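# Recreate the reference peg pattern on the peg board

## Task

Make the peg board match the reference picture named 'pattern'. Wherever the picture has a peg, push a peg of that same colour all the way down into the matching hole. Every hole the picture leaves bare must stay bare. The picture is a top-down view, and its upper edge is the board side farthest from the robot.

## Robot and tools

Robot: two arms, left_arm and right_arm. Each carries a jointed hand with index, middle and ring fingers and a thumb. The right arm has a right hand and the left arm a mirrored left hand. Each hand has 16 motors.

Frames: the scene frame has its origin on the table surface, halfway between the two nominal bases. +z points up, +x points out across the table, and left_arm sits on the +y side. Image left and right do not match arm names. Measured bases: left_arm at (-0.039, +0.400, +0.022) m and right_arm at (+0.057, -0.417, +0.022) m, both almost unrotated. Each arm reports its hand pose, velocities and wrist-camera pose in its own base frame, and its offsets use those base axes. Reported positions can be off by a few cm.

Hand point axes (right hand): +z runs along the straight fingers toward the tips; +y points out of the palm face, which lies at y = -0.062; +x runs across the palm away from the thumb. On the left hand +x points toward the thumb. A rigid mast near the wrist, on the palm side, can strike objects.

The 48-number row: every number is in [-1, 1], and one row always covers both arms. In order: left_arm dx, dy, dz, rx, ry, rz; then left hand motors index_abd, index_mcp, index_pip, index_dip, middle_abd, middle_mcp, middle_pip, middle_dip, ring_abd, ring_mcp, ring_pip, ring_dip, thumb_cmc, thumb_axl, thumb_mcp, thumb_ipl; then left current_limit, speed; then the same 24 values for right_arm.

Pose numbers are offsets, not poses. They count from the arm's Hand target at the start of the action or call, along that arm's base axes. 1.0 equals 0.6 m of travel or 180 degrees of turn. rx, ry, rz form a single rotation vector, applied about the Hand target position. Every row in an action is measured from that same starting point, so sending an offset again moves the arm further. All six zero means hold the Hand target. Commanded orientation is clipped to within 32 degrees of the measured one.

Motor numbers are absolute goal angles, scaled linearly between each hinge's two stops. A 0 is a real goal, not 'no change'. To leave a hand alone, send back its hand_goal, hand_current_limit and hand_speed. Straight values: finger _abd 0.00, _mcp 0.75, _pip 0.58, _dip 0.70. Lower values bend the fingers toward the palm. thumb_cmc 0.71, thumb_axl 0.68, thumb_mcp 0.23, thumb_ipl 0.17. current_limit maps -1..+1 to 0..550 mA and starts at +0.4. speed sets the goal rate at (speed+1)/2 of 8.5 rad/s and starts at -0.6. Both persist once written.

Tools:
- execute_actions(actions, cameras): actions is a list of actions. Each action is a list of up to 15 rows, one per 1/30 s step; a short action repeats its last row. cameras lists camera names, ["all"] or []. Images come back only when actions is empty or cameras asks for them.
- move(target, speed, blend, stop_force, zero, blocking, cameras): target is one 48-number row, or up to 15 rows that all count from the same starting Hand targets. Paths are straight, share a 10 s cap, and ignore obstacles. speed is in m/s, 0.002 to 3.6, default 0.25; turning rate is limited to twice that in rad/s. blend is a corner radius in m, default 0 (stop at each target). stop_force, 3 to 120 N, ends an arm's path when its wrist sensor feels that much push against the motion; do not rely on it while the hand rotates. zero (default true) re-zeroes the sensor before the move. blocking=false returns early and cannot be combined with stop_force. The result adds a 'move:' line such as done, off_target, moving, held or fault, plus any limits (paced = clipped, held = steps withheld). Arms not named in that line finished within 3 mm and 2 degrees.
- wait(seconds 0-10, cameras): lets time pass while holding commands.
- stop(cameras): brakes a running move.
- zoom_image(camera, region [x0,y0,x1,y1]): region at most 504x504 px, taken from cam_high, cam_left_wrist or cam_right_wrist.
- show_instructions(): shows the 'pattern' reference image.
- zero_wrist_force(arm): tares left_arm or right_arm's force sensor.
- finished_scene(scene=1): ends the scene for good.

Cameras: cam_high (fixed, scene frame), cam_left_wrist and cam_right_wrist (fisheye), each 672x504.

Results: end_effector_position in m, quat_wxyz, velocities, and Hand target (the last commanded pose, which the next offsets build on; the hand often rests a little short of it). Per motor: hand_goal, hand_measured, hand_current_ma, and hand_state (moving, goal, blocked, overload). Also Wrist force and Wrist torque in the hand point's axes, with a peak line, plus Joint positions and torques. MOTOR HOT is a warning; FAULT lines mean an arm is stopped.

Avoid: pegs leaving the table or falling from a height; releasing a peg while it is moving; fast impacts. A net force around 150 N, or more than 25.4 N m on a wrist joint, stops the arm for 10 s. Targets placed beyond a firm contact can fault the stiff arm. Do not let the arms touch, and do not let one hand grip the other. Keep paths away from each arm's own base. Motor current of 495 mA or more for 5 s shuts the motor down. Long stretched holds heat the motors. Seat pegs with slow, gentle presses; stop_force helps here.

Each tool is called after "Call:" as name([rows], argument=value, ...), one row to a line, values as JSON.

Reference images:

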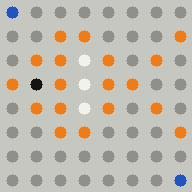

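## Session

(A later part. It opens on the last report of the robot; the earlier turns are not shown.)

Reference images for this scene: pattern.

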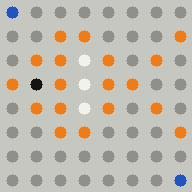

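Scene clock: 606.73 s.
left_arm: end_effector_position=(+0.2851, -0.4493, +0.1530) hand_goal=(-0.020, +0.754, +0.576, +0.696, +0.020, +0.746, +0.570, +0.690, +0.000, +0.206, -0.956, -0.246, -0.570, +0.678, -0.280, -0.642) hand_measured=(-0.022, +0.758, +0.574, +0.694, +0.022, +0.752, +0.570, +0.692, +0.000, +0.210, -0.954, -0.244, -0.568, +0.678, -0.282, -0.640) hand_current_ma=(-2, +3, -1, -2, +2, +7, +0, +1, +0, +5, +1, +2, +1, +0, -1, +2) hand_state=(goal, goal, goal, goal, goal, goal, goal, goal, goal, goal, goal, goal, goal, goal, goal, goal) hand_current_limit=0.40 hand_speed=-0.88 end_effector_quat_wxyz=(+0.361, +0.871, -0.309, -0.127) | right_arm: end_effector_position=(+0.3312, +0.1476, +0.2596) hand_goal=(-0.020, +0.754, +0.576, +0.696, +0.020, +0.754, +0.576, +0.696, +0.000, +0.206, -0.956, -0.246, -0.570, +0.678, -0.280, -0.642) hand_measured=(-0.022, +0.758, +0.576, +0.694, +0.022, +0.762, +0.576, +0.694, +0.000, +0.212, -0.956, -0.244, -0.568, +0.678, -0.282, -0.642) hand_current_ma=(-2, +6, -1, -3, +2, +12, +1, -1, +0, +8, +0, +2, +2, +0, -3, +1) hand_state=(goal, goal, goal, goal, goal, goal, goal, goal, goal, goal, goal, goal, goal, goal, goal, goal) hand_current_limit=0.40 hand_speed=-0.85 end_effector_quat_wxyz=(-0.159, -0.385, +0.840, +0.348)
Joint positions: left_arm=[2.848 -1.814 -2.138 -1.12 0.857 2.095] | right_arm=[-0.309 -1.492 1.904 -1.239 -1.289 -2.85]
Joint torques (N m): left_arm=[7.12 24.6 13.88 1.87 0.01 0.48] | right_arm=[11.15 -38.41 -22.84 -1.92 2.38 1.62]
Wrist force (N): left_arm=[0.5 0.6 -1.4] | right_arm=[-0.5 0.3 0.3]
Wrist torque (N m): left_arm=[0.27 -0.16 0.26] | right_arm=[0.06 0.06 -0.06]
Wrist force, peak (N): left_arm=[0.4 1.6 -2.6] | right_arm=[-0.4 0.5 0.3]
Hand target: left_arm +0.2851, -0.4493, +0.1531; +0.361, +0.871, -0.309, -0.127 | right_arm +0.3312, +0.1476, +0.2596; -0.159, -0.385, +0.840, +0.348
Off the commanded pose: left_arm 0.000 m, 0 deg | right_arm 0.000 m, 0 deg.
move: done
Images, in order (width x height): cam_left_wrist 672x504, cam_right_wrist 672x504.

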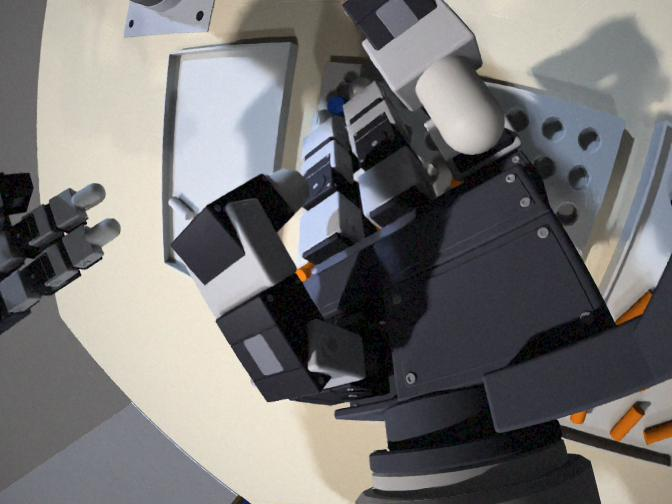

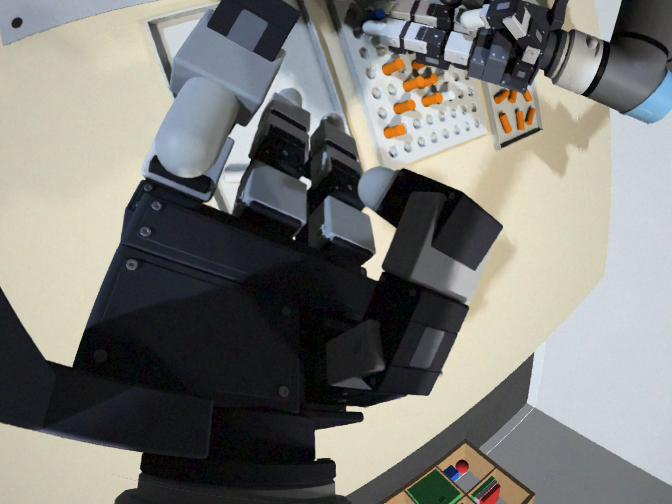

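Call:
zoom_image(camera="cam_right_wrist", region=[335, 0, 395, 45])

Scaled by 8.400 from the camera's 672x504 image, which has a finer 960x720 frame.

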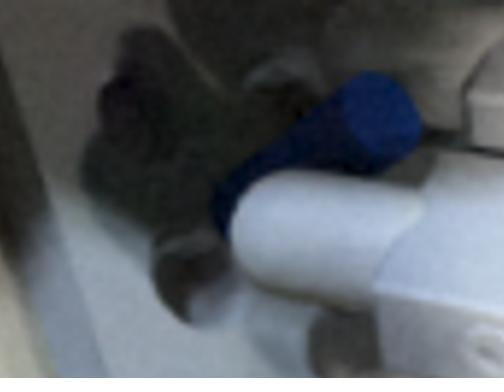

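Call:
move([
  [0.0021,0.0026,0.0,0,0,0,-0.02,0.754,0.576,0.696,0.02,0.746,0.570,0.690,0,0.205,-0.956,-0.246,-0.571,0.678,-0.281,-0.643,0.4,-0.88,0,0,0,0,0,0,-0.02,0.754,0.576,0.696,0.02,0.754,0.576,0.696,0,0.205,-0.956,-0.246,-0.571,0.678,-0.281,-0.643,0.4,-0.85],
  [0.0021,0.0026,0.0,0,0,0,-0.08,0.754,0.576,0.696,0.08,0.746,0.570,0.690,0,0.205,-0.956,-0.246,-0.571,0.678,-0.281,-0.643,0.4,-0.92,0,0,0,0,0,0,-0.02,0.754,0.576,0.696,0.02,0.754,0.576,0.696,0,0.205,-0.956,-0.246,-0.571,0.678,-0.281,-0.643,0.4,-0.85],
  [0.0021,0.0026,0.0,0,0,0,-0.18,0.754,0.576,0.696,0.18,0.746,0.570,0.690,0,0.205,-0.956,-0.246,-0.571,0.678,-0.281,-0.643,0.4,-0.8,0,0,0,0,0,0,-0.02,0.754,0.576,0.696,0.02,0.754,0.576,0.696,0,0.205,-0.956,-0.246,-0.571,0.678,-0.281,-0.643,0.4,-0.85],
  [0.0021,0.0026,0.0167,0,0,0,-0.18,0.754,0.576,0.696,0.18,0.746,0.570,0.690,0,0.205,-0.956,-0.246,-0.571,0.678,-0.281,-0.643,0.4,-0.8,-0.0757,0.0653,0,0,0,0,-0.02,0.754,0.576,0.696,0.02,0.754,0.576,0.696,0,0.205,-0.956,-0.246,-0.571,0.678,-0.281,-0.643,0.4,-0.85],
  [-0.03,-0.036,0.0083,0,0,0,-0.18,0.754,0.576,0.696,0.18,0.746,0.570,0.690,0,0.205,-0.956,-0.246,-0.571,0.678,-0.281,-0.643,0.4,-0.8,-0.0757,0.0653,0,0,0,0,-0.02,0.754,0.576,0.696,0.02,0.754,0.576,0.696,0,0.205,-0.956,-0.246,-0.571,0.678,-0.281,-0.643,0.4,-0.85],
], speed=[0.03,0.1,0.1,0.1,0.1], cameras=["cam_left_wrist","cam_right_wrist"])

Call:
zoom_image(camera="cam_left_wrist", region=[300, 60, 400, 135])

Call:
zoom_image(camera="cam_right_wrist", region=[315, 25, 375, 70])

Scene clock: 613.23 s.
left_arm: end_effector_position=(+0.2671, -0.4709, +0.1580) hand_goal=(-0.180, +0.754, +0.576, +0.696, +0.180, +0.746, +0.570, +0.690, +0.000, +0.206, -0.956, -0.246, -0.570, +0.678, -0.280, -0.642) hand_measured=(-0.062, +0.764, +0.578, +0.696, +0.064, +0.750, +0.570, +0.692, +0.000, +0.210, -0.954, -0.244, -0.568, +0.678, -0.282, -0.640) hand_current_ma=(+322, +13, +2, +0, -314, +3, +0, +1, +0, +5, +1, +2, +1, +0, -1, +2) hand_state=(blocked, goal, goal, goal, blocked, goal, goal, goal, goal, goal, goal, goal, goal, goal, goal, goal) hand_current_limit=0.40 hand_speed=-0.80 end_effector_quat_wxyz=(+0.361, +0.871, -0.309, -0.127) | right_arm: end_effector_position=(+0.2858, +0.1868, +0.2596) hand_goal=(-0.020, +0.754, +0.576, +0.696, +0.020, +0.754, +0.576, +0.696, +0.000, +0.206, -0.956, -0.246, -0.570, +0.678, -0.280, -0.642) hand_measured=(-0.022, +0.758, +0.576, +0.694, +0.022, +0.762, +0.576, +0.694, +0.000, +0.212, -0.956, -0.244, -0.568, +0.678, -0.282, -0.642) hand_current_ma=(-2, +6, -1, -3, +2, +12, +1, -1, +0, +8, +0, +2, +2, +0, -3, +1) hand_state=(goal, goal, goal, goal, goal, goal, goal, goal, goal, goal, goal, goal, goal, goal, goal, goal) hand_current_limit=0.40 hand_speed=-0.85 end_effector_quat_wxyz=(-0.159, -0.385, +0.840, +0.348)
Joint positions: left_arm=[2.792 -1.805 -2.149 -1.072 0.839 2.024] | right_arm=[-0.253 -1.603 2.02 -1.258 -1.251 -2.806]
Joint torques (N m): left_arm=[-0.43 35.13 24.9 1.44 0.94 -0.58] | right_arm=[-12.09 -4.69 -23.13 0.91 -1.23 -1.61]
Wrist force (N): left_arm=[0.5 0.5 -1.2] | right_arm=[-0.4 0.3 0.0]
Wrist torque (N m): left_arm=[0.25 -0.15 0.26] | right_arm=[0.08 0.04 -0.08]
Wrist force, peak (N): left_arm=[0.6 -0.2 -2.2] | right_arm=[-0.5 1.4 0.9]
Hand target: left_arm +0.2671, -0.4709, +0.1581; +0.361, +0.871, -0.309, -0.127 | right_arm +0.2858, +0.1868, +0.2596; -0.159, -0.385, +0.840, +0.348
Off the commanded pose: left_arm 0.000 m, 0 deg | right_arm 0.000 m, 0 deg.
move: done
Images, in order (width x height): cam_left_wrist 672x504, cam_right_wrist 672x504.

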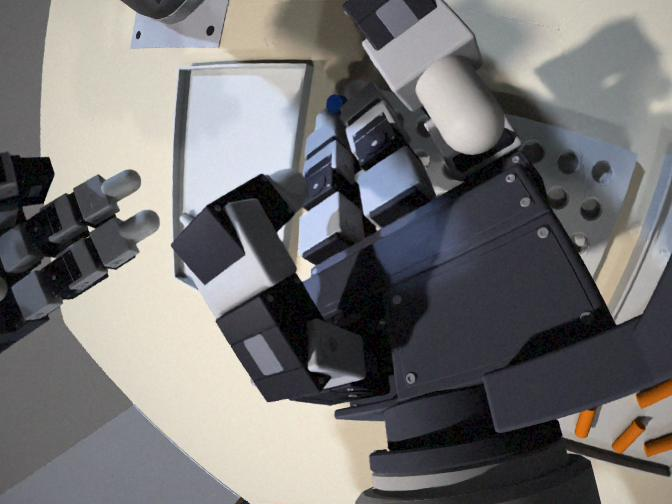

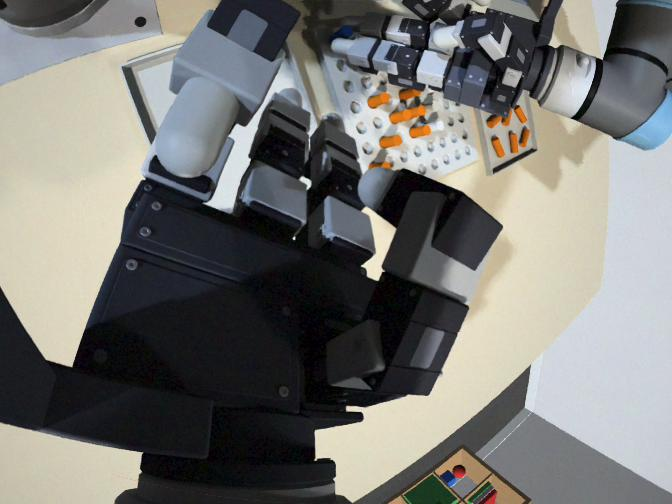

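Scaled by 5.040 from the camera's 672x504 image, which has a finer 960x720 frame.

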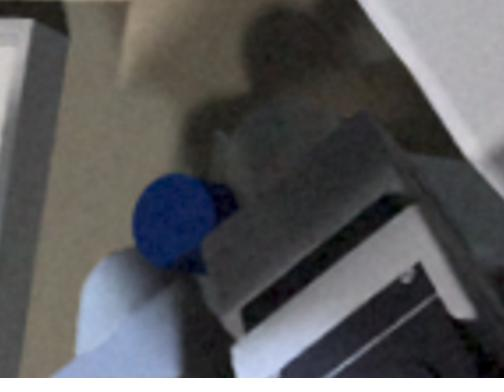

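Scaled by 8.400 from the camera's 672x504 image, which has a finer 960x720 frame.

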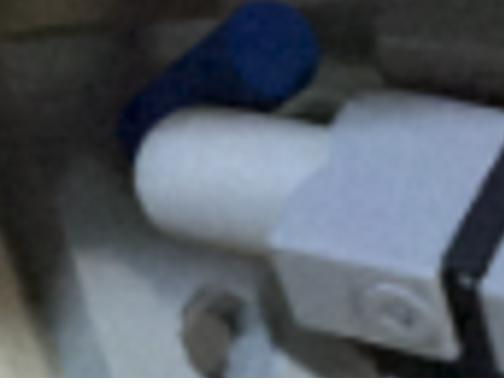

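Call:
move(target=[0.0007,0.0133,-0.0025,0,0,0,-0.18,0.754,0.576,0.696,0.18,0.746,0.570,0.690,0,0.205,-0.956,-0.246,-0.571,0.678,-0.281,-0.643,0.4,-0.8,0,0,0,0,0,0,-0.02,0.754,0.576,0.696,0.02,0.754,0.576,0.696,0,0.205,-0.956,-0.246,-0.571,0.678,-0.281,-0.643,0.4,-0.85], speed=0.05)

Call:
move(target=[0,0,-0.035,0,0,0,-0.18,0.754,0.576,0.696,0.18,0.746,0.570,0.690,0,0.205,-0.956,-0.246,-0.571,0.678,-0.281,-0.643,0.4,-0.8,0,0,0,0,0,0,-0.02,0.754,0.576,0.696,0.02,0.754,0.576,0.696,0,0.205,-0.956,-0.246,-0.571,0.678,-0.281,-0.643,0.4,-0.85], speed=0.02, stop_force=3, cameras=["cam_right_wrist"])

Call:
zoom_image(camera="cam_right_wrist", region=[315, 25, 375, 70])

Scene clock: 617.33 s.
left_arm: end_effector_position=(+0.2675, -0.4628, +0.1565) hand_goal=(-0.180, +0.754, +0.576, +0.696, +0.180, +0.746, +0.570, +0.690, +0.000, +0.206, -0.956, -0.246, -0.570, +0.678, -0.280, -0.642) hand_measured=(-0.062, +0.764, +0.578, +0.696, +0.064, +0.750, +0.570, +0.692, +0.000, +0.210, -0.954, -0.244, -0.568, +0.678, -0.282, -0.640) hand_current_ma=(+322, +13, +2, +0, -314, +3, +0, +1, +0, +5, +1, +2, +1, +0, -1, +2) hand_state=(blocked, goal, goal, goal, blocked, goal, goal, goal, goal, goal, goal, goal, goal, goal, goal, goal) hand_current_limit=0.40 hand_speed=-0.80 end_effector_quat_wxyz=(+0.361, +0.871, -0.309, -0.127) | right_arm: end_effector_position=(+0.2858, +0.1868, +0.2596) hand_goal=(-0.020, +0.754, +0.576, +0.696, +0.020, +0.754, +0.576, +0.696, +0.000, +0.206, -0.956, -0.246, -0.570, +0.678, -0.280, -0.642) hand_measured=(-0.022, +0.758, +0.576, +0.694, +0.022, +0.762, +0.576, +0.694, +0.000, +0.212, -0.956, -0.244, -0.568, +0.678, -0.282, -0.642) hand_current_ma=(-2, +6, -1, -3, +2, +12, +1, -1, +0, +8, +0, +2, +2, +0, -3, +1) hand_state=(goal, goal, goal, goal, goal, goal, goal, goal, goal, goal, goal, goal, goal, goal, goal, goal) hand_current_limit=0.40 hand_speed=-0.85 end_effector_quat_wxyz=(-0.159, -0.385, +0.840, +0.348)
Joint positions: left_arm=[2.809 -1.797 -2.16 -1.083 0.844 2.046] | right_arm=[-0.253 -1.603 2.02 -1.258 -1.251 -2.806]
Joint torques (N m): left_arm=[-10.3 22.13 23.51 2.78 -0.48 -1.18] | right_arm=[-12.59 -4.7 -16.72 1.02 -0.99 -1.43]
Wrist force (N): left_arm=[0.3 0.8 -1.3] | right_arm=[-0.5 0.6 0.1]
Wrist torque (N m): left_arm=[0.30 -0.13 0.23] | right_arm=[0.11 0.06 -0.08]
Wrist force, peak (N): left_arm=[0.5 0.6 -1.7] | right_arm=[-0.6 0.8 0.0]
Hand target: left_arm +0.2675, -0.4629, +0.1566; +0.361, +0.871, -0.309, -0.127 | right_arm +0.2858, +0.1868, +0.2596; -0.159, -0.385, +0.840, +0.348
Off the commanded pose: left_arm 0.000 m, 0 deg | right_arm 0.000 m, 0 deg.
move: done

Scene clock: 618.57 s.
left_arm: end_effector_position=(+0.2675, -0.4629, +0.1510) hand_goal=(-0.180, +0.754, +0.576, +0.696, +0.180, +0.746, +0.570, +0.690, +0.000, +0.206, -0.956, -0.246, -0.570, +0.678, -0.280, -0.642) hand_measured=(-0.062, +0.754, +0.572, +0.694, +0.066, +0.742, +0.562, +0.686, +0.000, +0.210, -0.954, -0.244, -0.568, +0.678, -0.282, -0.640) hand_current_ma=(+322, +0, -3, -2, -308, -5, -9, -2, +0, +5, +1, +2, +1, +0, -2, +2) hand_state=(blocked, goal, goal, goal, blocked, goal, goal, goal, goal, goal, goal, goal, goal, goal, goal, goal) hand_current_limit=0.40 hand_speed=-0.80 end_effector_quat_wxyz=(+0.361, +0.871, -0.309, -0.127) | right_arm: end_effector_position=(+0.2858, +0.1868, +0.2596) hand_goal=(-0.020, +0.754, +0.576, +0.696, +0.020, +0.754, +0.576, +0.696, +0.000, +0.206, -0.956, -0.246, -0.570, +0.678, -0.280, -0.642) hand_measured=(-0.022, +0.758, +0.576, +0.694, +0.022, +0.762, +0.576, +0.694, +0.000, +0.212, -0.956, -0.244, -0.568, +0.678, -0.282, -0.642) hand_current_ma=(-2, +6, -1, -3, +2, +12, +1, -1, +0, +8, +0, +2, +2, +0, -3, +1) hand_state=(goal, goal, goal, goal, goal, goal, goal, goal, goal, goal, goal, goal, goal, goal, goal, goal) hand_current_limit=0.40 hand_speed=-0.85 end_effector_quat_wxyz=(-0.159, -0.385, +0.840, +0.348)
Joint positions: left_arm=[2.809 -1.809 -2.165 -1.066 0.844 2.046] | right_arm=[-0.253 -1.603 2.02 -1.258 -1.251 -2.806]
Joint torques (N m): left_arm=[-5.34 30.23 25.16 3.67 1.3 -1.12] | right_arm=[-11.82 -4.77 -16.4 0.91 -0.87 -1.4]
Wrist force (N): left_arm=[0.5 1.6 -2.5] | right_arm=[-0.3 0.4 0.0]
Wrist torque (N m): left_arm=[0.35 -0.05 0.25] | right_arm=[0.09 0.04 -0.07]
Wrist force, peak (N): left_arm=[1.2 2.3 -3.8] | right_arm=[-0.6 0.6 -0.2]
Hand target: left_arm +0.2675, -0.4629, +0.1510; +0.361, +0.871, -0.309, -0.127 (not the last commanded pose) | right_arm +0.2858, +0.1868, +0.2596; -0.159, -0.385, +0.840, +0.348
Off the commanded pose: left_arm 0.015 m, 0 deg | right_arm 0.000 m, 0 deg.
move: contact (left_arm)
Images, in order (width x height): cam_right_wrist 672x504.

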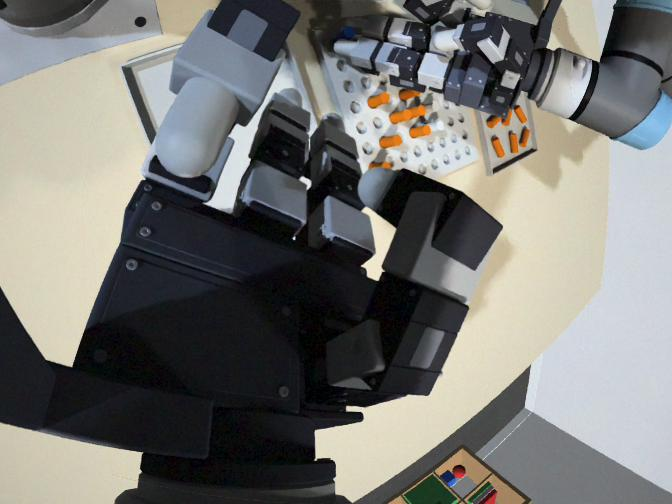

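Scaled by 8.400 from the camera's 672x504 image, which has a finer 960x720 frame.

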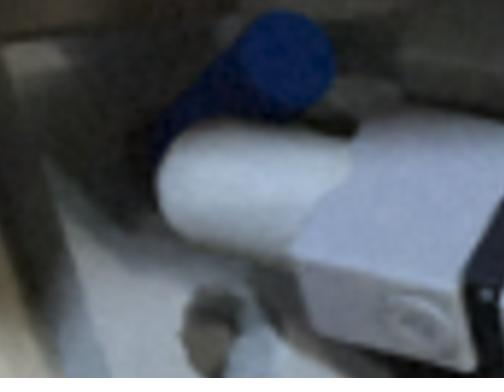

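Call:
move([
  [0.0013,0.0042,0.005,0,0,0,-0.18,0.754,0.576,0.696,0.18,0.746,0.570,0.690,0,0.205,-0.956,-0.246,-0.571,0.678,-0.281,-0.643,0.4,-0.8,0,0,0,0,0,0,-0.02,0.754,0.576,0.696,0.02,0.754,0.576,0.696,0,0.205,-0.956,-0.246,-0.571,0.678,-0.281,-0.643,0.4,-0.85],
  [0.0013,0.0042,-0.025,0,0,0,-0.18,0.754,0.576,0.696,0.18,0.746,0.570,0.690,0,0.205,-0.956,-0.246,-0.571,0.678,-0.281,-0.643,0.4,-0.8,0,0,0,0,0,0,-0.02,0.754,0.576,0.696,0.02,0.754,0.576,0.696,0,0.205,-0.956,-0.246,-0.571,0.678,-0.281,-0.643,0.4,-0.85],
], speed=[0.04,0.015], stop_force=2.9)

stop_force must be a number from 3 to 120 (N); nothing of the call was run

Call:
move([
  [0.0013,0.0042,0.005,0,0,0,-0.18,0.754,0.576,0.696,0.18,0.746,0.570,0.690,0,0.205,-0.956,-0.246,-0.571,0.678,-0.281,-0.643,0.4,-0.8,0,0,0,0,0,0,-0.02,0.754,0.576,0.696,0.02,0.754,0.576,0.696,0,0.205,-0.956,-0.246,-0.571,0.678,-0.281,-0.643,0.4,-0.85],
  [0.0013,0.0042,-0.025,0,0,0,-0.18,0.754,0.576,0.696,0.18,0.746,0.570,0.690,0,0.205,-0.956,-0.246,-0.571,0.678,-0.281,-0.643,0.4,-0.8,0,0,0,0,0,0,-0.02,0.754,0.576,0.696,0.02,0.754,0.576,0.696,0,0.205,-0.956,-0.246,-0.571,0.678,-0.281,-0.643,0.4,-0.85],
], speed=[0.04,0.015], stop_force=3)

Scene clock: 621.33 s.
left_arm: end_effector_position=(+0.2684, -0.4604, +0.1489) hand_goal=(-0.180, +0.754, +0.576, +0.696, +0.180, +0.746, +0.570, +0.690, +0.000, +0.206, -0.956, -0.246, -0.570, +0.678, -0.280, -0.642) hand_measured=(-0.062, +0.746, +0.568, +0.692, +0.068, +0.726, +0.554, +0.684, +0.000, +0.210, -0.954, -0.244, -0.568, +0.678, -0.282, -0.640) hand_current_ma=(+322, -8, -8, -4, -301, -36, -25, -8, +0, +5, +1, +2, +1, +0, -2, +2) hand_state=(blocked, goal, goal, goal, blocked, blocked, goal, goal, goal, goal, goal, goal, goal, goal, goal, goal) hand_current_limit=0.40 hand_speed=-0.80 end_effector_quat_wxyz=(+0.360, +0.871, -0.309, -0.127) | right_arm: end_effector_position=(+0.2858, +0.1868, +0.2596) hand_goal=(-0.020, +0.754, +0.576, +0.696, +0.020, +0.754, +0.576, +0.696, +0.000, +0.206, -0.956, -0.246, -0.570, +0.678, -0.280, -0.642) hand_measured=(-0.022, +0.758, +0.576, +0.694, +0.022, +0.762, +0.576, +0.694, +0.000, +0.212, -0.956, -0.244, -0.568, +0.678, -0.282, -0.642) hand_current_ma=(-2, +6, -1, -3, +2, +12, +1, -1, +0, +8, +0, +2, +2, +0, -3, +1) hand_state=(goal, goal, goal, goal, goal, goal, goal, goal, goal, goal, goal, goal, goal, goal, goal, goal) hand_current_limit=0.40 hand_speed=-0.85 end_effector_quat_wxyz=(-0.159, -0.385, +0.840, +0.348)
Joint positions: left_arm=[2.815 -1.811 -2.168 -1.066 0.846 2.053] | right_arm=[-0.253 -1.603 2.02 -1.258 -1.251 -2.806]
Joint torques (N m): left_arm=[2.96 33.7 24.76 3.34 0.76 -0.36] | right_arm=[-11.75 -4.28 -16.54 1.08 -0.67 -1.19]
Wrist force (N): left_arm=[0.5 1.4 -2.8] | right_arm=[-0.5 0.4 0.0]
Wrist torque (N m): left_arm=[0.24 -0.01 0.28] | right_arm=[0.09 0.06 -0.08]
Wrist force, peak (N): left_arm=[1.3 3.2 -4.6] | right_arm=[-0.6 0.8 -0.1]
Hand target: left_arm +0.2684, -0.4604, +0.1489; +0.360, +0.871, -0.309, -0.127 (not the last commanded pose) | right_arm +0.2858, +0.1868, +0.2596; -0.159, -0.385, +0.840, +0.348
Off the commanded pose: left_arm 0.013 m, 0 deg | right_arm 0.000 m, 0 deg.
move: contact (left_arm); path passed 1 of 2 targets

Call:
move(target=[0,0,0.015,0,0,0,-0.18,0.754,0.576,0.696,0.18,0.746,0.570,0.690,0,0.205,-0.956,-0.246,-0.571,0.678,-0.281,-0.643,0.4,-0.8,0,0,0,0,0,0,-0.02,0.754,0.576,0.696,0.02,0.754,0.576,0.696,0,0.205,-0.956,-0.246,-0.571,0.678,-0.281,-0.643,0.4,-0.85], speed=0.04, cameras=["cam_right_wrist", "cam_left_wrist"])

Call:
zoom_image(camera="cam_right_wrist", region=[315, 25, 375, 70])

Call:
zoom_image(camera="cam_left_wrist", region=[300, 60, 400, 135])

Scene clock: 622.60 s.
left_arm: end_effector_position=(+0.2684, -0.4604, +0.1580) hand_goal=(-0.180, +0.754, +0.576, +0.696, +0.180, +0.746, +0.570, +0.690, +0.000, +0.206, -0.956, -0.246, -0.570, +0.678, -0.280, -0.642) hand_measured=(-0.062, +0.764, +0.578, +0.696, +0.068, +0.744, +0.562, +0.684, +0.000, +0.210, -0.954, -0.244, -0.568, +0.678, -0.282, -0.640) hand_current_ma=(+322, +14, +2, +0, -301, -2, -9, -6, +0, +5, +1, +2, +1, +0, -2, +2) hand_state=(blocked, goal, goal, goal, blocked, goal, goal, goal, goal, goal, goal, goal, goal, goal, goal, goal) hand_current_limit=0.40 hand_speed=-0.80 end_effector_quat_wxyz=(+0.360, +0.871, -0.309, -0.127) | right_arm: end_effector_position=(+0.2858, +0.1868, +0.2596) hand_goal=(-0.020, +0.754, +0.576, +0.696, +0.020, +0.754, +0.576, +0.696, +0.000, +0.206, -0.956, -0.246, -0.570, +0.678, -0.280, -0.642) hand_measured=(-0.022, +0.758, +0.576, +0.694, +0.022, +0.762, +0.576, +0.694, +0.000, +0.212, -0.956, -0.244, -0.568, +0.678, -0.282, -0.642) hand_current_ma=(-2, +6, -1, -3, +2, +12, +1, -1, +0, +8, +0, +2, +2, +0, -3, +1) hand_state=(goal, goal, goal, goal, goal, goal, goal, goal, goal, goal, goal, goal, goal, goal, goal, goal) hand_current_limit=0.40 hand_speed=-0.85 end_effector_quat_wxyz=(-0.159, -0.385, +0.840, +0.348)
Joint positions: left_arm=[2.815 -1.792 -2.16 -1.093 0.846 2.053] | right_arm=[-0.253 -1.603 2.02 -1.258 -1.251 -2.806]
Joint torques (N m): left_arm=[6.85 15.24 14.75 3.76 0.08 -0.89] | right_arm=[-12.28 -4.51 -16.26 1.09 -0.61 -1.1]
Wrist force (N): left_arm=[0.4 0.4 -1.0] | right_arm=[-0.4 0.4 0.0]
Wrist torque (N m): left_arm=[0.21 -0.13 0.26] | right_arm=[0.10 0.05 -0.08]
Wrist force, peak (N): left_arm=[0.9 2.1 -3.0] | right_arm=[-0.6 0.8 0.2]
Hand target: left_arm +0.2684, -0.4604, +0.1579; +0.360, +0.871, -0.309, -0.127 | right_arm +0.2858, +0.1868, +0.2596; -0.159, -0.385, +0.840, +0.348
Off the commanded pose: left_arm 0.000 m, 0 deg | right_arm 0.000 m, 0 deg.
move: done
Images, in order (width x height): cam_left_wrist 672x504, cam_right_wrist 672x504.

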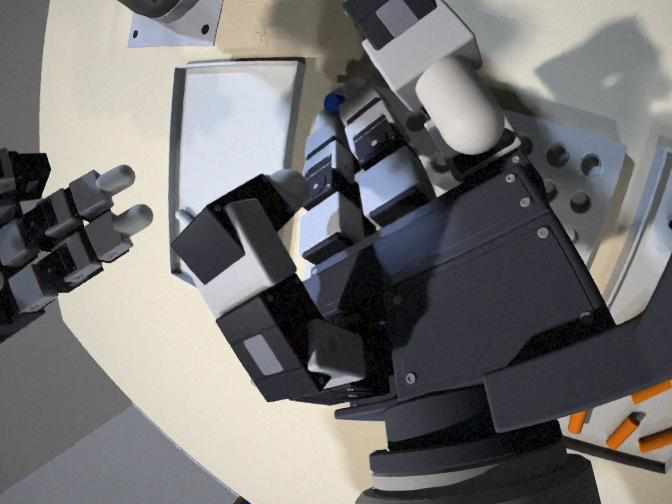

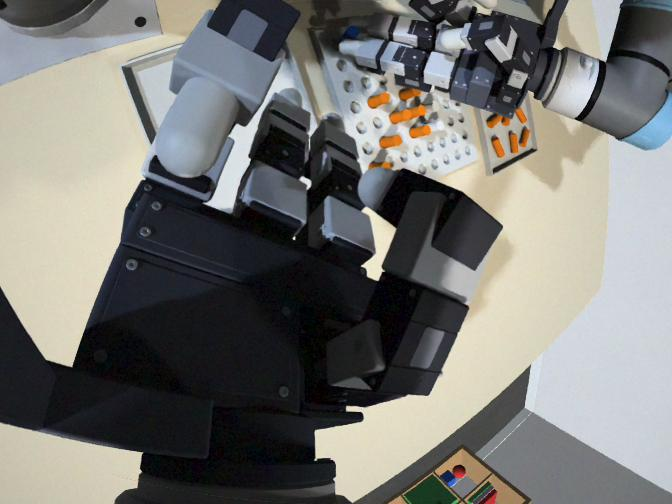

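Scaled by 8.400 from the camera's 672x504 image, which has a finer 960x720 frame.

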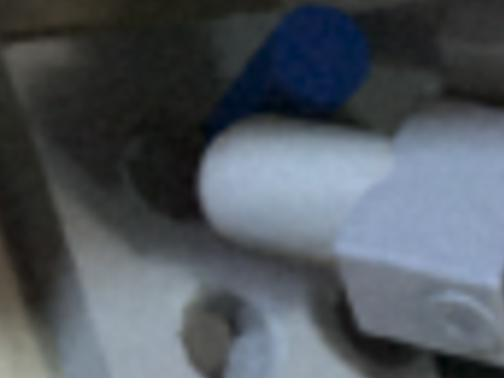

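Scaled by 5.040 from the camera's 672x504 image, which has a finer 960x720 frame.

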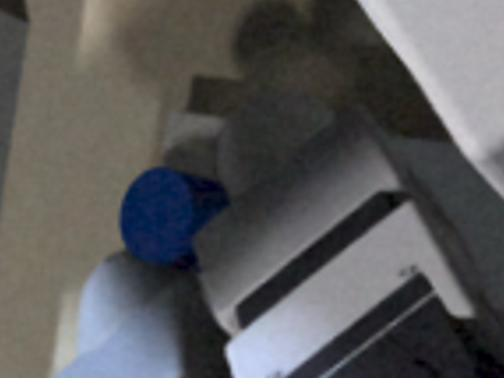

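Call:
move([
  [0.0193,0.0207,0.0,0,0,0,-0.18,0.754,0.576,0.696,0.18,0.746,0.570,0.690,0,0.205,-0.956,-0.246,-0.571,0.678,-0.281,-0.643,0.4,-0.8,0,0,0,0,0,0,-0.02,0.754,0.576,0.696,0.02,0.754,0.576,0.696,0,0.205,-0.956,-0.246,-0.571,0.678,-0.281,-0.643,0.4,-0.85],
  [0.0193,0.0207,-0.025,0,0,0,-0.18,0.754,0.576,0.696,0.18,0.746,0.570,0.690,0,0.205,-0.956,-0.246,-0.571,0.678,-0.281,-0.643,0.4,-0.8,0,0,0,0,0,0,-0.02,0.754,0.576,0.696,0.02,0.754,0.576,0.696,0,0.205,-0.956,-0.246,-0.571,0.678,-0.281,-0.643,0.4,-0.85],
], speed=[0.06,0.015], stop_force=3)

Call:
move([
  [0,0,0.0015,0,0,0,-0.02,0.754,0.576,0.696,0.02,0.746,0.570,0.690,0,0.205,-0.956,-0.246,-0.571,0.678,-0.281,-0.643,0.4,-0.9,0,0,0,0,0,0,-0.02,0.754,0.576,0.696,0.02,0.754,0.576,0.696,0,0.205,-0.956,-0.246,-0.571,0.678,-0.281,-0.643,0.4,-0.85],
  [0,0,0.13,0,0,0,-0.02,0.754,0.576,0.696,0.02,0.746,0.570,0.690,0,0.205,-0.956,-0.246,-0.571,0.678,-0.281,-0.643,0.4,-0.9,0,0,0,0,0,0,-0.02,0.754,0.576,0.696,0.02,0.754,0.576,0.696,0,0.205,-0.956,-0.246,-0.571,0.678,-0.281,-0.643,0.4,-0.85],
  [0.05,0.062,0.13,0,0,0,-0.02,0.754,0.576,0.696,0.02,0.746,0.570,0.690,0,0.205,-0.956,-0.246,-0.571,0.678,-0.281,-0.643,0.4,-0.9,0,0,0,0,0,0,-0.02,0.754,0.576,0.696,0.02,0.754,0.576,0.696,0,0.205,-0.956,-0.246,-0.571,0.678,-0.281,-0.643,0.4,-0.85],
], speed=[0.02,0.1,0.15], cameras=["cam_left_wrist","cam_right_wrist"])

Call:
zoom_image(camera="cam_right_wrist", region=[315, 15, 395, 75])

Call:
zoom_image(camera="cam_left_wrist", region=[300, 40, 400, 115])

Scene clock: 626.03 s.
left_arm: end_effector_position=(+0.2800, -0.4479, +0.1513) hand_goal=(-0.180, +0.754, +0.576, +0.696, +0.180, +0.746, +0.570, +0.690, +0.000, +0.206, -0.956, -0.246, -0.570, +0.678, -0.280, -0.642) hand_measured=(-0.062, +0.754, +0.572, +0.694, +0.068, +0.732, +0.558, +0.684, +0.000, +0.210, -0.954, -0.244, -0.568, +0.678, -0.282, -0.640) hand_current_ma=(+322, +0, -2, -1, -301, -22, -17, -6, +0, +5, +1, +2, +1, +0, -2, +2) hand_state=(blocked, goal, goal, goal, blocked, goal, goal, goal, goal, goal, goal, goal, goal, goal, goal, goal) hand_current_limit=0.40 hand_speed=-0.80 end_effector_quat_wxyz=(+0.360, +0.871, -0.309, -0.127) | right_arm: end_effector_position=(+0.2858, +0.1868, +0.2596) hand_goal=(-0.020, +0.754, +0.576, +0.696, +0.020, +0.754, +0.576, +0.696, +0.000, +0.206, -0.956, -0.246, -0.570, +0.678, -0.280, -0.642) hand_measured=(-0.022, +0.758, +0.576, +0.694, +0.022, +0.762, +0.576, +0.694, +0.000, +0.212, -0.956, -0.244, -0.568, +0.678, -0.282, -0.642) hand_current_ma=(-2, +6, -1, -3, +2, +12, +1, -1, +0, +8, +0, +2, +2, +0, -3, +1) hand_state=(goal, goal, goal, goal, goal, goal, goal, goal, goal, goal, goal, goal, goal, goal, goal, goal) hand_current_limit=0.40 hand_speed=-0.85 end_effector_quat_wxyz=(-0.159, -0.385, +0.840, +0.348)
Joint positions: left_arm=[2.848 -1.808 -2.154 -1.111 0.858 2.095] | right_arm=[-0.253 -1.603 2.02 -1.258 -1.251 -2.806]
Joint torques (N m): left_arm=[-5.93 33.95 26.31 3.45 -2.36 0.33] | right_arm=[-12.31 -5.05 -16.77 1.02 -0.38 -0.97]
Wrist force (N): left_arm=[0.8 1.2 -2.3] | right_arm=[-0.3 0.3 0.1]
Wrist torque (N m): left_arm=[0.24 -0.17 0.33] | right_arm=[0.07 0.03 -0.07]
Wrist force, peak (N): left_arm=[0.5 2.4 -3.5] | right_arm=[-0.6 0.7 -0.2]
Hand target: left_arm +0.2800, -0.4479, +0.1513; +0.360, +0.871, -0.309, -0.127 (not the last commanded pose) | right_arm +0.2858, +0.1868, +0.2596; -0.159, -0.385, +0.840, +0.348
Off the commanded pose: left_arm 0.008 m, 0 deg | right_arm 0.000 m, 0 deg.
move: contact (left_arm); path passed 1 of 2 targets

Scene clock: 628.47 s.
left_arm: end_effector_position=(+0.3100, -0.4108, +0.2293) hand_goal=(-0.020, +0.754, +0.576, +0.696, +0.020, +0.746, +0.570, +0.690, +0.000, +0.206, -0.956, -0.246, -0.570, +0.678, -0.280, -0.642) hand_measured=(-0.022, +0.758, +0.576, +0.694, +0.022, +0.750, +0.570, +0.688, +0.000, +0.210, -0.954, -0.244, -0.568, +0.678, -0.282, -0.640) hand_current_ma=(-2, +4, +0, -1, +1, +4, +0, -2, +0, +5, +1, +2, +1, +0, -2, +2) hand_state=(goal, goal, goal, goal, goal, goal, goal, goal, goal, goal, goal, goal, goal, goal, goal, goal) hand_current_limit=0.40 hand_speed=-0.90 end_effector_quat_wxyz=(+0.360, +0.871, -0.309, -0.127) | right_arm: end_effector_position=(+0.2858, +0.1868, +0.2596) hand_goal=(-0.020, +0.754, +0.576, +0.696, +0.020, +0.754, +0.576, +0.696, +0.000, +0.206, -0.956, -0.246, -0.570, +0.678, -0.280, -0.642) hand_measured=(-0.022, +0.758, +0.576, +0.694, +0.022, +0.762, +0.576, +0.694, +0.000, +0.212, -0.956, -0.244, -0.568, +0.678, -0.282, -0.642) hand_current_ma=(-2, +6, -1, -3, +2, +12, +1, -1, +0, +8, +0, +2, +2, +0, -3, +1) hand_state=(goal, goal, goal, goal, goal, goal, goal, goal, goal, goal, goal, goal, goal, goal, goal, goal) hand_current_limit=0.40 hand_speed=-0.85 end_effector_quat_wxyz=(-0.159, -0.385, +0.840, +0.348)
Joint positions: left_arm=[2.941 -1.682 -2.028 -1.434 0.894 2.207] | right_arm=[-0.253 -1.603 2.02 -1.258 -1.251 -2.806]
Joint torques (N m): left_arm=[6.01 33.25 13.85 2.27 -3.38 0.91] | right_arm=[-12.65 -4.73 -16.67 1 -0.39 -0.89]
Wrist force (N): left_arm=[0.3 0.7 -1.2] | right_arm=[-0.5 0.7 0.2]
Wrist torque (N m): left_arm=[0.26 -0.10 0.34] | right_arm=[0.12 0.06 -0.08]
Wrist force, peak (N): left_arm=[0.6 1.5 -2.2] | right_arm=[-0.7 0.6 0.2]
Hand target: left_arm +0.3100, -0.4107, +0.2293; +0.360, +0.871, -0.309, -0.127 | right_arm +0.2858, +0.1868, +0.2596; -0.159, -0.385, +0.840, +0.348
Off the commanded pose: left_arm 0.000 m, 0 deg | right_arm 0.000 m, 0 deg.
move: done
Images, in order (width x height): cam_left_wrist 672x504, cam_right_wrist 672x504.

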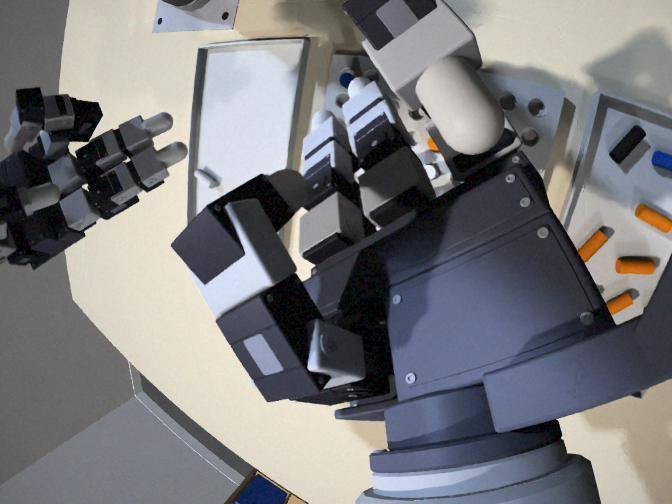

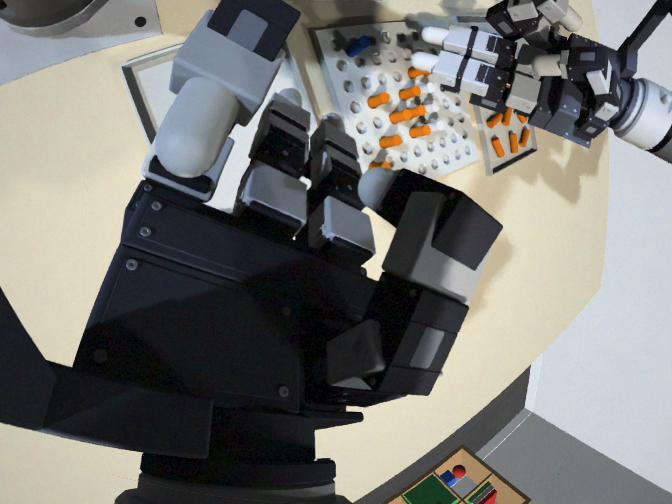

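Scaled by 6.300 from the camera's 672x504 image, which has a finer 960x720 frame.

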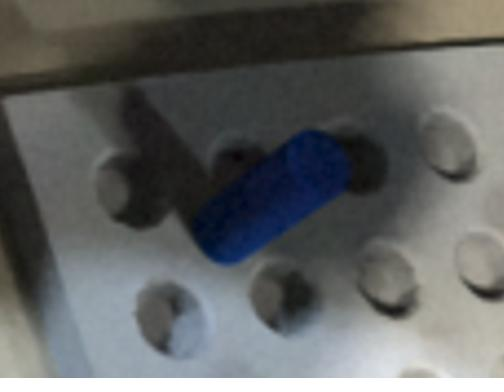

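Scaled by 5.040 from the camera's 672x504 image, which has a finer 960x720 frame.

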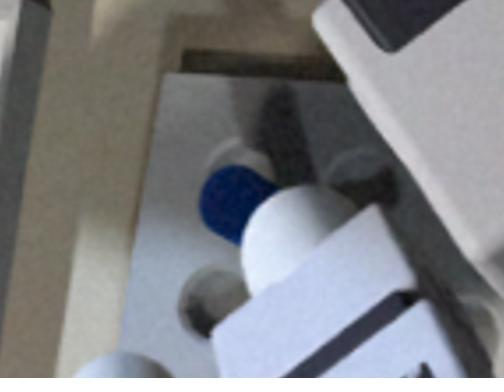

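Call:
move([
  [-0.046,-0.061,0,0,0,0,-0.04,0.754,0.576,0.696,0.04,0.750,0.574,0.694,0,0.205,-0.956,-0.246,-0.571,0.678,-0.281,-0.643,0.4,-0.85,0,0,0,0,0,0,-0.02,0.754,0.576,0.696,0.02,0.754,0.576,0.696,0,0.205,-0.956,-0.246,-0.571,0.678,-0.281,-0.643,0.4,-0.85],
  [-0.046,-0.061,-0.1,0,0,0,-0.04,0.754,0.576,0.696,0.04,0.750,0.574,0.694,0,0.205,-0.956,-0.246,-0.571,0.678,-0.281,-0.643,0.4,-0.85,0,0,0,0,0,0,-0.02,0.754,0.576,0.696,0.02,0.754,0.576,0.696,0,0.205,-0.956,-0.246,-0.571,0.678,-0.281,-0.643,0.4,-0.85],
  [-0.046,-0.061,-0.1272,0,0,0,-0.04,0.754,0.576,0.696,0.04,0.750,0.574,0.694,0,0.205,-0.956,-0.246,-0.571,0.678,-0.281,-0.643,0.4,-0.85,0,0,0,0,0,0,-0.02,0.754,0.576,0.696,0.02,0.754,0.576,0.696,0,0.205,-0.956,-0.246,-0.571,0.678,-0.281,-0.643,0.4,-0.85],
], speed=[0.15,0.1,0.05], cameras=["cam_left_wrist","cam_right_wrist"])

Call:
zoom_image(camera="cam_right_wrist", region=[315, 15, 395, 75])

Call:
zoom_image(camera="cam_left_wrist", region=[300, 60, 400, 135])

Scene clock: 636.57 s.
left_arm: end_effector_position=(+0.2823, -0.4473, +0.1529) hand_goal=(-0.040, +0.754, +0.576, +0.696, +0.040, +0.750, +0.574, +0.694, +0.000, +0.206, -0.956, -0.246, -0.570, +0.678, -0.280, -0.642) hand_measured=(-0.038, +0.758, +0.576, +0.694, +0.038, +0.754, +0.572, +0.692, +0.000, +0.210, -0.954, -0.244, -0.568, +0.678, -0.282, -0.640) hand_current_ma=(+2, +5, +0, -1, -2, +4, -1, -2, +0, +5, +1, +2, +1, +0, -2, +2) hand_state=(goal, goal, goal, goal, goal, goal, goal, goal, goal, goal, goal, goal, goal, goal, goal, goal) hand_current_limit=0.40 hand_speed=-0.85 end_effector_quat_wxyz=(+0.361, +0.871, -0.309, -0.127) | right_arm: end_effector_position=(+0.2858, +0.1868, +0.2596) hand_goal=(-0.020, +0.754, +0.576, +0.696, +0.020, +0.754, +0.576, +0.696, +0.000, +0.206, -0.956, -0.246, -0.570, +0.678, -0.280, -0.642) hand_measured=(-0.022, +0.758, +0.576, +0.694, +0.022, +0.762, +0.576, +0.694, +0.000, +0.212, -0.956, -0.244, -0.568, +0.678, -0.282, -0.642) hand_current_ma=(-2, +6, -1, -3, +2, +12, +1, -1, +0, +8, +0, +2, +2, +0, -3, +1) hand_state=(goal, goal, goal, goal, goal, goal, goal, goal, goal, goal, goal, goal, goal, goal, goal, goal) hand_current_limit=0.40 hand_speed=-0.85 end_effector_quat_wxyz=(-0.159, -0.385, +0.840, +0.348)
Joint positions: left_arm=[2.851 -1.807 -2.147 -1.12 0.858 2.098] | right_arm=[-0.253 -1.603 2.02 -1.258 -1.251 -2.806]
Joint torques (N m): left_arm=[-8.3 35.9 24.57 -0.17 -3.4 -0.85] | right_arm=[-12.14 -4.22 -15.94 0.94 0.03 -0.54]
Wrist force (N): left_arm=[0.8 0.6 -1.5] | right_arm=[-0.3 0.4 0.4]
Wrist torque (N m): left_arm=[0.27 -0.19 0.29] | right_arm=[0.07 0.02 -0.07]
Wrist force, peak (N): left_arm=[0.6 1.5 -2.4] | right_arm=[-0.8 0.8 0.1]
Hand target: left_arm +0.2824, -0.4473, +0.1530; +0.360, +0.871, -0.309, -0.127 | right_arm +0.2858, +0.1868, +0.2596; -0.159, -0.385, +0.840, +0.348
Off the commanded pose: left_arm 0.000 m, 0 deg | right_arm 0.000 m, 0 deg.
move: done
Images, in order (width x height): cam_left_wrist 672x504, cam_right_wrist 672x504.

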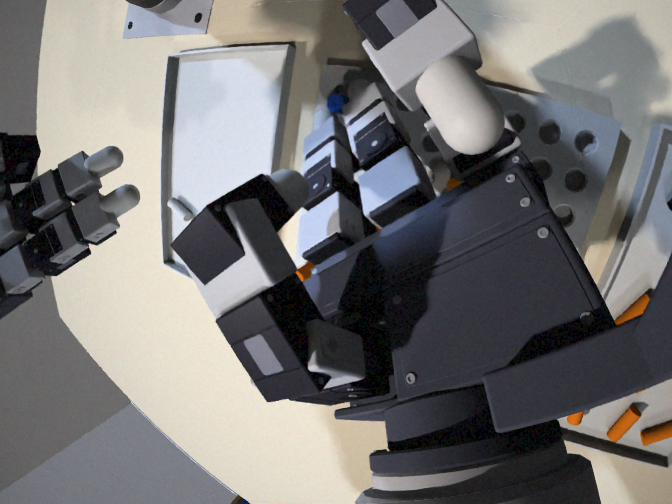

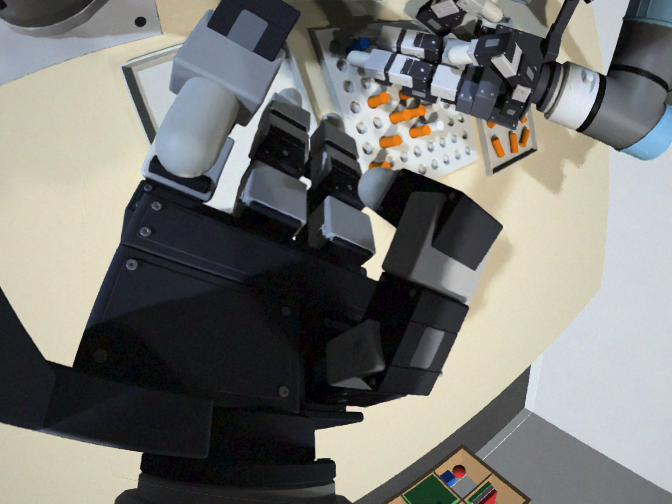

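Scaled by 6.300 from the camera's 672x504 image, which has a finer 960x720 frame.

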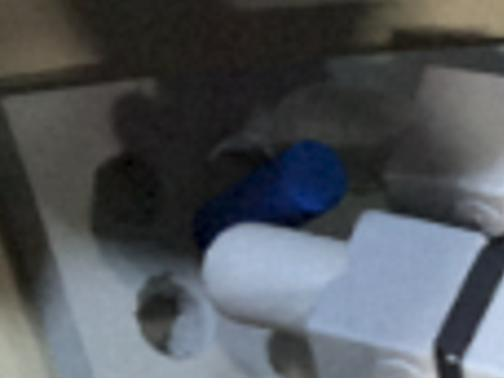

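Scaled by 5.040 from the camera's 672x504 image, which has a finer 960x720 frame.

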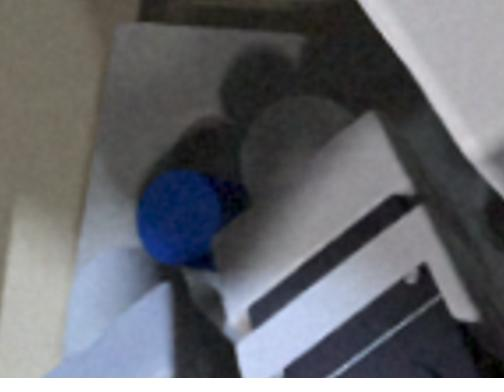

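Call:
move([
  [0,0,0,0,0,0,-0.08,0.754,0.576,0.696,0.08,0.750,0.574,0.694,0,0.205,-0.956,-0.246,-0.571,0.678,-0.281,-0.643,0.4,-0.92,0,0,0,0,0,0,-0.02,0.754,0.576,0.696,0.02,0.754,0.576,0.696,0,0.205,-0.956,-0.246,-0.571,0.678,-0.281,-0.643,0.4,-0.85],
  [0,0,0,0,0,0,-0.18,0.754,0.576,0.696,0.18,0.750,0.574,0.694,0,0.205,-0.956,-0.246,-0.571,0.678,-0.281,-0.643,0.4,-0.8,0,0,0,0,0,0,-0.02,0.754,0.576,0.696,0.02,0.754,0.576,0.696,0,0.205,-0.956,-0.246,-0.571,0.678,-0.281,-0.643,0.4,-0.85],
], speed=[0.15,0.1], cameras=["cam_left_wrist","cam_right_wrist"])

Call:
zoom_image(camera="cam_right_wrist", region=[315, 15, 395, 75])

Call:
zoom_image(camera="cam_left_wrist", region=[300, 60, 400, 135])

Call:
move(target=[0,0,0.0117,0,0,0,-0.18,0.754,0.576,0.696,0.18,0.750,0.574,0.694,0,0.205,-0.956,-0.246,-0.571,0.678,-0.281,-0.643,0.4,-0.8,0,0,0,0,0,0,-0.02,0.754,0.576,0.696,0.02,0.754,0.576,0.696,0,0.205,-0.956,-0.246,-0.571,0.678,-0.281,-0.643,0.4,-0.85], speed=0.03, cameras=["cam_left_wrist","cam_right_wrist"])

Call:
zoom_image(camera="cam_right_wrist", region=[315, 15, 395, 75])

Call:
zoom_image(camera="cam_left_wrist", region=[300, 60, 400, 135])

Scene clock: 639.87 s.
left_arm: end_effector_position=(+0.2824, -0.4473, +0.1530) hand_goal=(-0.180, +0.754, +0.576, +0.696, +0.180, +0.750, +0.574, +0.694, +0.000, +0.206, -0.956, -0.246, -0.570, +0.678, -0.280, -0.642) hand_measured=(-0.064, +0.756, +0.576, +0.694, +0.060, +0.760, +0.578, +0.694, +0.000, +0.210, -0.954, -0.244, -0.568, +0.678, -0.282, -0.640) hand_current_ma=(+315, +2, +0, -1, -329, +14, +3, +0, +0, +5, +1, +2, +1, +0, -2, +2) hand_state=(blocked, goal, goal, goal, blocked, goal, goal, goal, goal, goal, goal, goal, goal, goal, goal, goal) hand_current_limit=0.40 hand_speed=-0.80 end_effector_quat_wxyz=(+0.360, +0.871, -0.309, -0.127) | right_arm: end_effector_position=(+0.2858, +0.1868, +0.2596) hand_goal=(-0.020, +0.754, +0.576, +0.696, +0.020, +0.754, +0.576, +0.696, +0.000, +0.206, -0.956, -0.246, -0.570, +0.678, -0.280, -0.642) hand_measured=(-0.022, +0.758, +0.576, +0.694, +0.022, +0.762, +0.576, +0.694, +0.000, +0.212, -0.956, -0.244, -0.568, +0.678, -0.282, -0.642) hand_current_ma=(-2, +6, -1, -3, +2, +12, +1, -1, +0, +8, +0, +2, +2, +0, -3, +1) hand_state=(goal, goal, goal, goal, goal, goal, goal, goal, goal, goal, goal, goal, goal, goal, goal, goal) hand_current_limit=0.40 hand_speed=-0.85 end_effector_quat_wxyz=(-0.159, -0.385, +0.840, +0.348)
Joint positions: left_arm=[2.851 -1.807 -2.147 -1.12 0.858 2.098] | right_arm=[-0.253 -1.603 2.02 -1.258 -1.251 -2.806]
Joint torques (N m): left_arm=[-8.39 35.32 24.71 2.97 -0.16 -1.09] | right_arm=[-12.37 -4.57 -16.87 0.96 0.2 -0.39]
Wrist force (N): left_arm=[0.7 0.6 -1.4] | right_arm=[-0.3 0.6 0.1]
Wrist torque (N m): left_arm=[0.27 -0.18 0.28] | right_arm=[0.11 0.03 -0.06]
Wrist force, peak (N): left_arm=[0.6 0.7 -1.7] | right_arm=[-0.9 0.6 0.2]
Hand target: left_arm +0.2824, -0.4473, +0.1530; +0.360, +0.871, -0.309, -0.127 | right_arm +0.2858, +0.1868, +0.2596; -0.159, -0.385, +0.840, +0.348
Off the commanded pose: left_arm 0.000 m, 0 deg | right_arm 0.000 m, 0 deg.
move: done
Images, in order (width x height): cam_left_wrist 672x504, cam_right_wrist 672x504.

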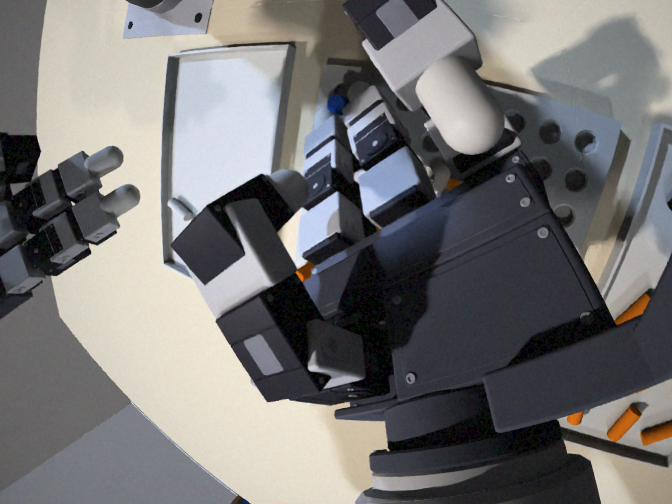

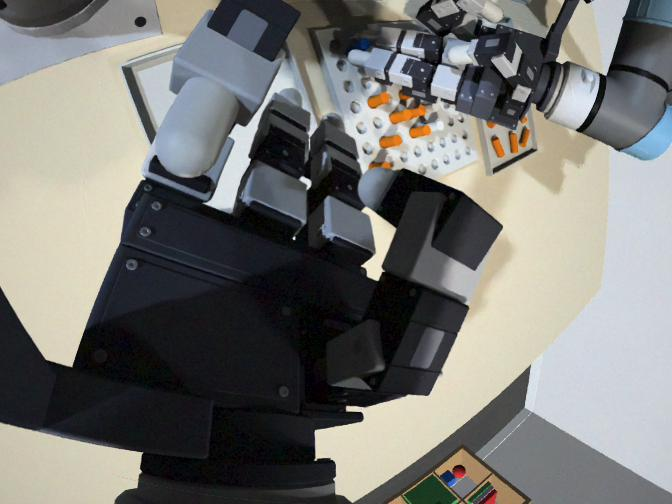

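Scaled by 6.300 from the camera's 672x504 image, which has a finer 960x720 frame.

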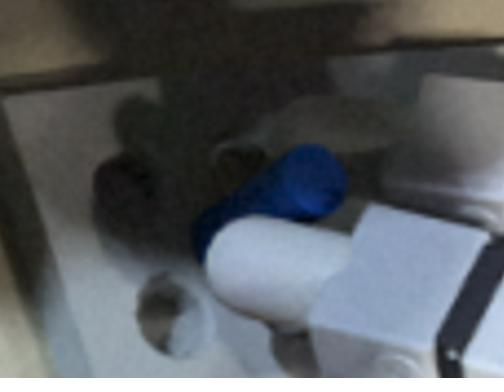

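Scaled by 5.040 from the camera's 672x504 image, which has a finer 960x720 frame.

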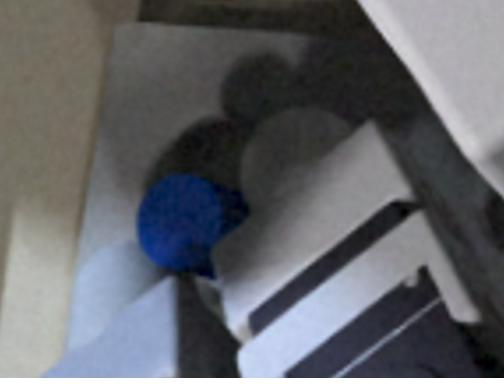

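Scene clock: 640.60 s.
left_arm: end_effector_position=(+0.2824, -0.4473, +0.1602) hand_goal=(-0.180, +0.754, +0.576, +0.696, +0.180, +0.750, +0.574, +0.694, +0.000, +0.206, -0.956, -0.246, -0.570, +0.678, -0.280, -0.642) hand_measured=(-0.064, +0.756, +0.576, +0.694, +0.060, +0.760, +0.578, +0.694, +0.000, +0.210, -0.954, -0.244, -0.568, +0.678, -0.282, -0.640) hand_current_ma=(+315, +2, +0, -1, -329, +14, +3, +0, +0, +5, +1, +2, +1, +0, -2, +2) hand_state=(blocked, goal, goal, goal, blocked, goal, goal, goal, goal, goal, goal, goal, goal, goal, goal, goal) hand_current_limit=0.40 hand_speed=-0.80 end_effector_quat_wxyz=(+0.360, +0.871, -0.309, -0.127) | right_arm: end_effector_position=(+0.2858, +0.1868, +0.2596) hand_goal=(-0.020, +0.754, +0.576, +0.696, +0.020, +0.754, +0.576, +0.696, +0.000, +0.206, -0.956, -0.246, -0.570, +0.678, -0.280, -0.642) hand_measured=(-0.022, +0.758, +0.576, +0.694, +0.022, +0.762, +0.576, +0.694, +0.000, +0.212, -0.956, -0.244, -0.568, +0.678, -0.282, -0.642) hand_current_ma=(-2, +6, -1, -3, +2, +12, +1, -1, +0, +8, +0, +2, +2, +0, -3, +1) hand_state=(goal, goal, goal, goal, goal, goal, goal, goal, goal, goal, goal, goal, goal, goal, goal, goal) hand_current_limit=0.40 hand_speed=-0.85 end_effector_quat_wxyz=(-0.159, -0.385, +0.840, +0.348)
Joint positions: left_arm=[2.851 -1.793 -2.141 -1.141 0.858 2.098] | right_arm=[-0.253 -1.603 2.02 -1.258 -1.251 -2.806]
Joint torques (N m): left_arm=[-7.35 16.73 17.29 3.64 0.19 -0.6] | right_arm=[-11.74 -4.94 -16.56 1.02 0.22 -0.55]
Wrist force (N): left_arm=[0.6 0.8 -1.2] | right_arm=[-0.6 0.6 -0.1]
Wrist torque (N m): left_arm=[0.29 -0.16 0.27] | right_arm=[0.12 0.08 -0.09]
Wrist force, peak (N): left_arm=[0.5 0.8 -1.7] | right_arm=[-0.7 0.6 -0.1]
Hand target: left_arm +0.2824, -0.4473, +0.1600; +0.360, +0.871, -0.309, -0.127 | right_arm +0.2858, +0.1868, +0.2596; -0.159, -0.385, +0.840, +0.348
Off the commanded pose: left_arm 0.000 m, 0 deg | right_arm 0.000 m, 0 deg.
move: done
Images, in order (width x height): cam_left_wrist 672x504, cam_right_wrist 672x504.

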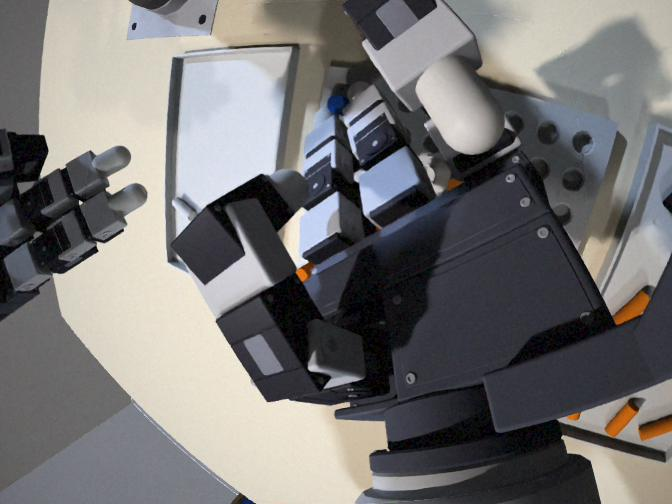

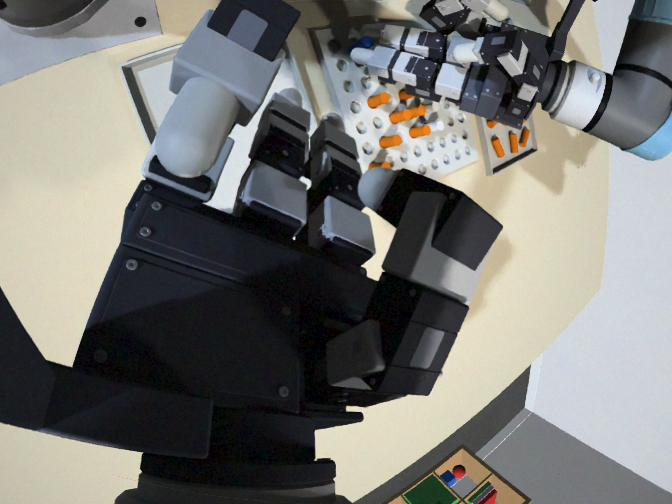

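Scaled by 6.300 from the camera's 672x504 image, which has a finer 960x720 frame.

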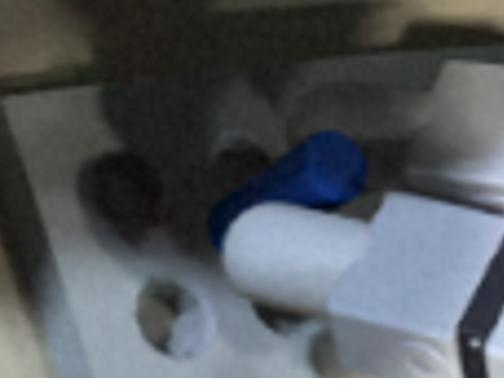

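Scaled by 5.040 from the camera's 672x504 image, which has a finer 960x720 frame.

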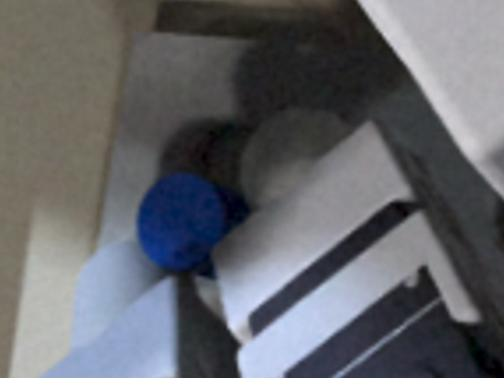

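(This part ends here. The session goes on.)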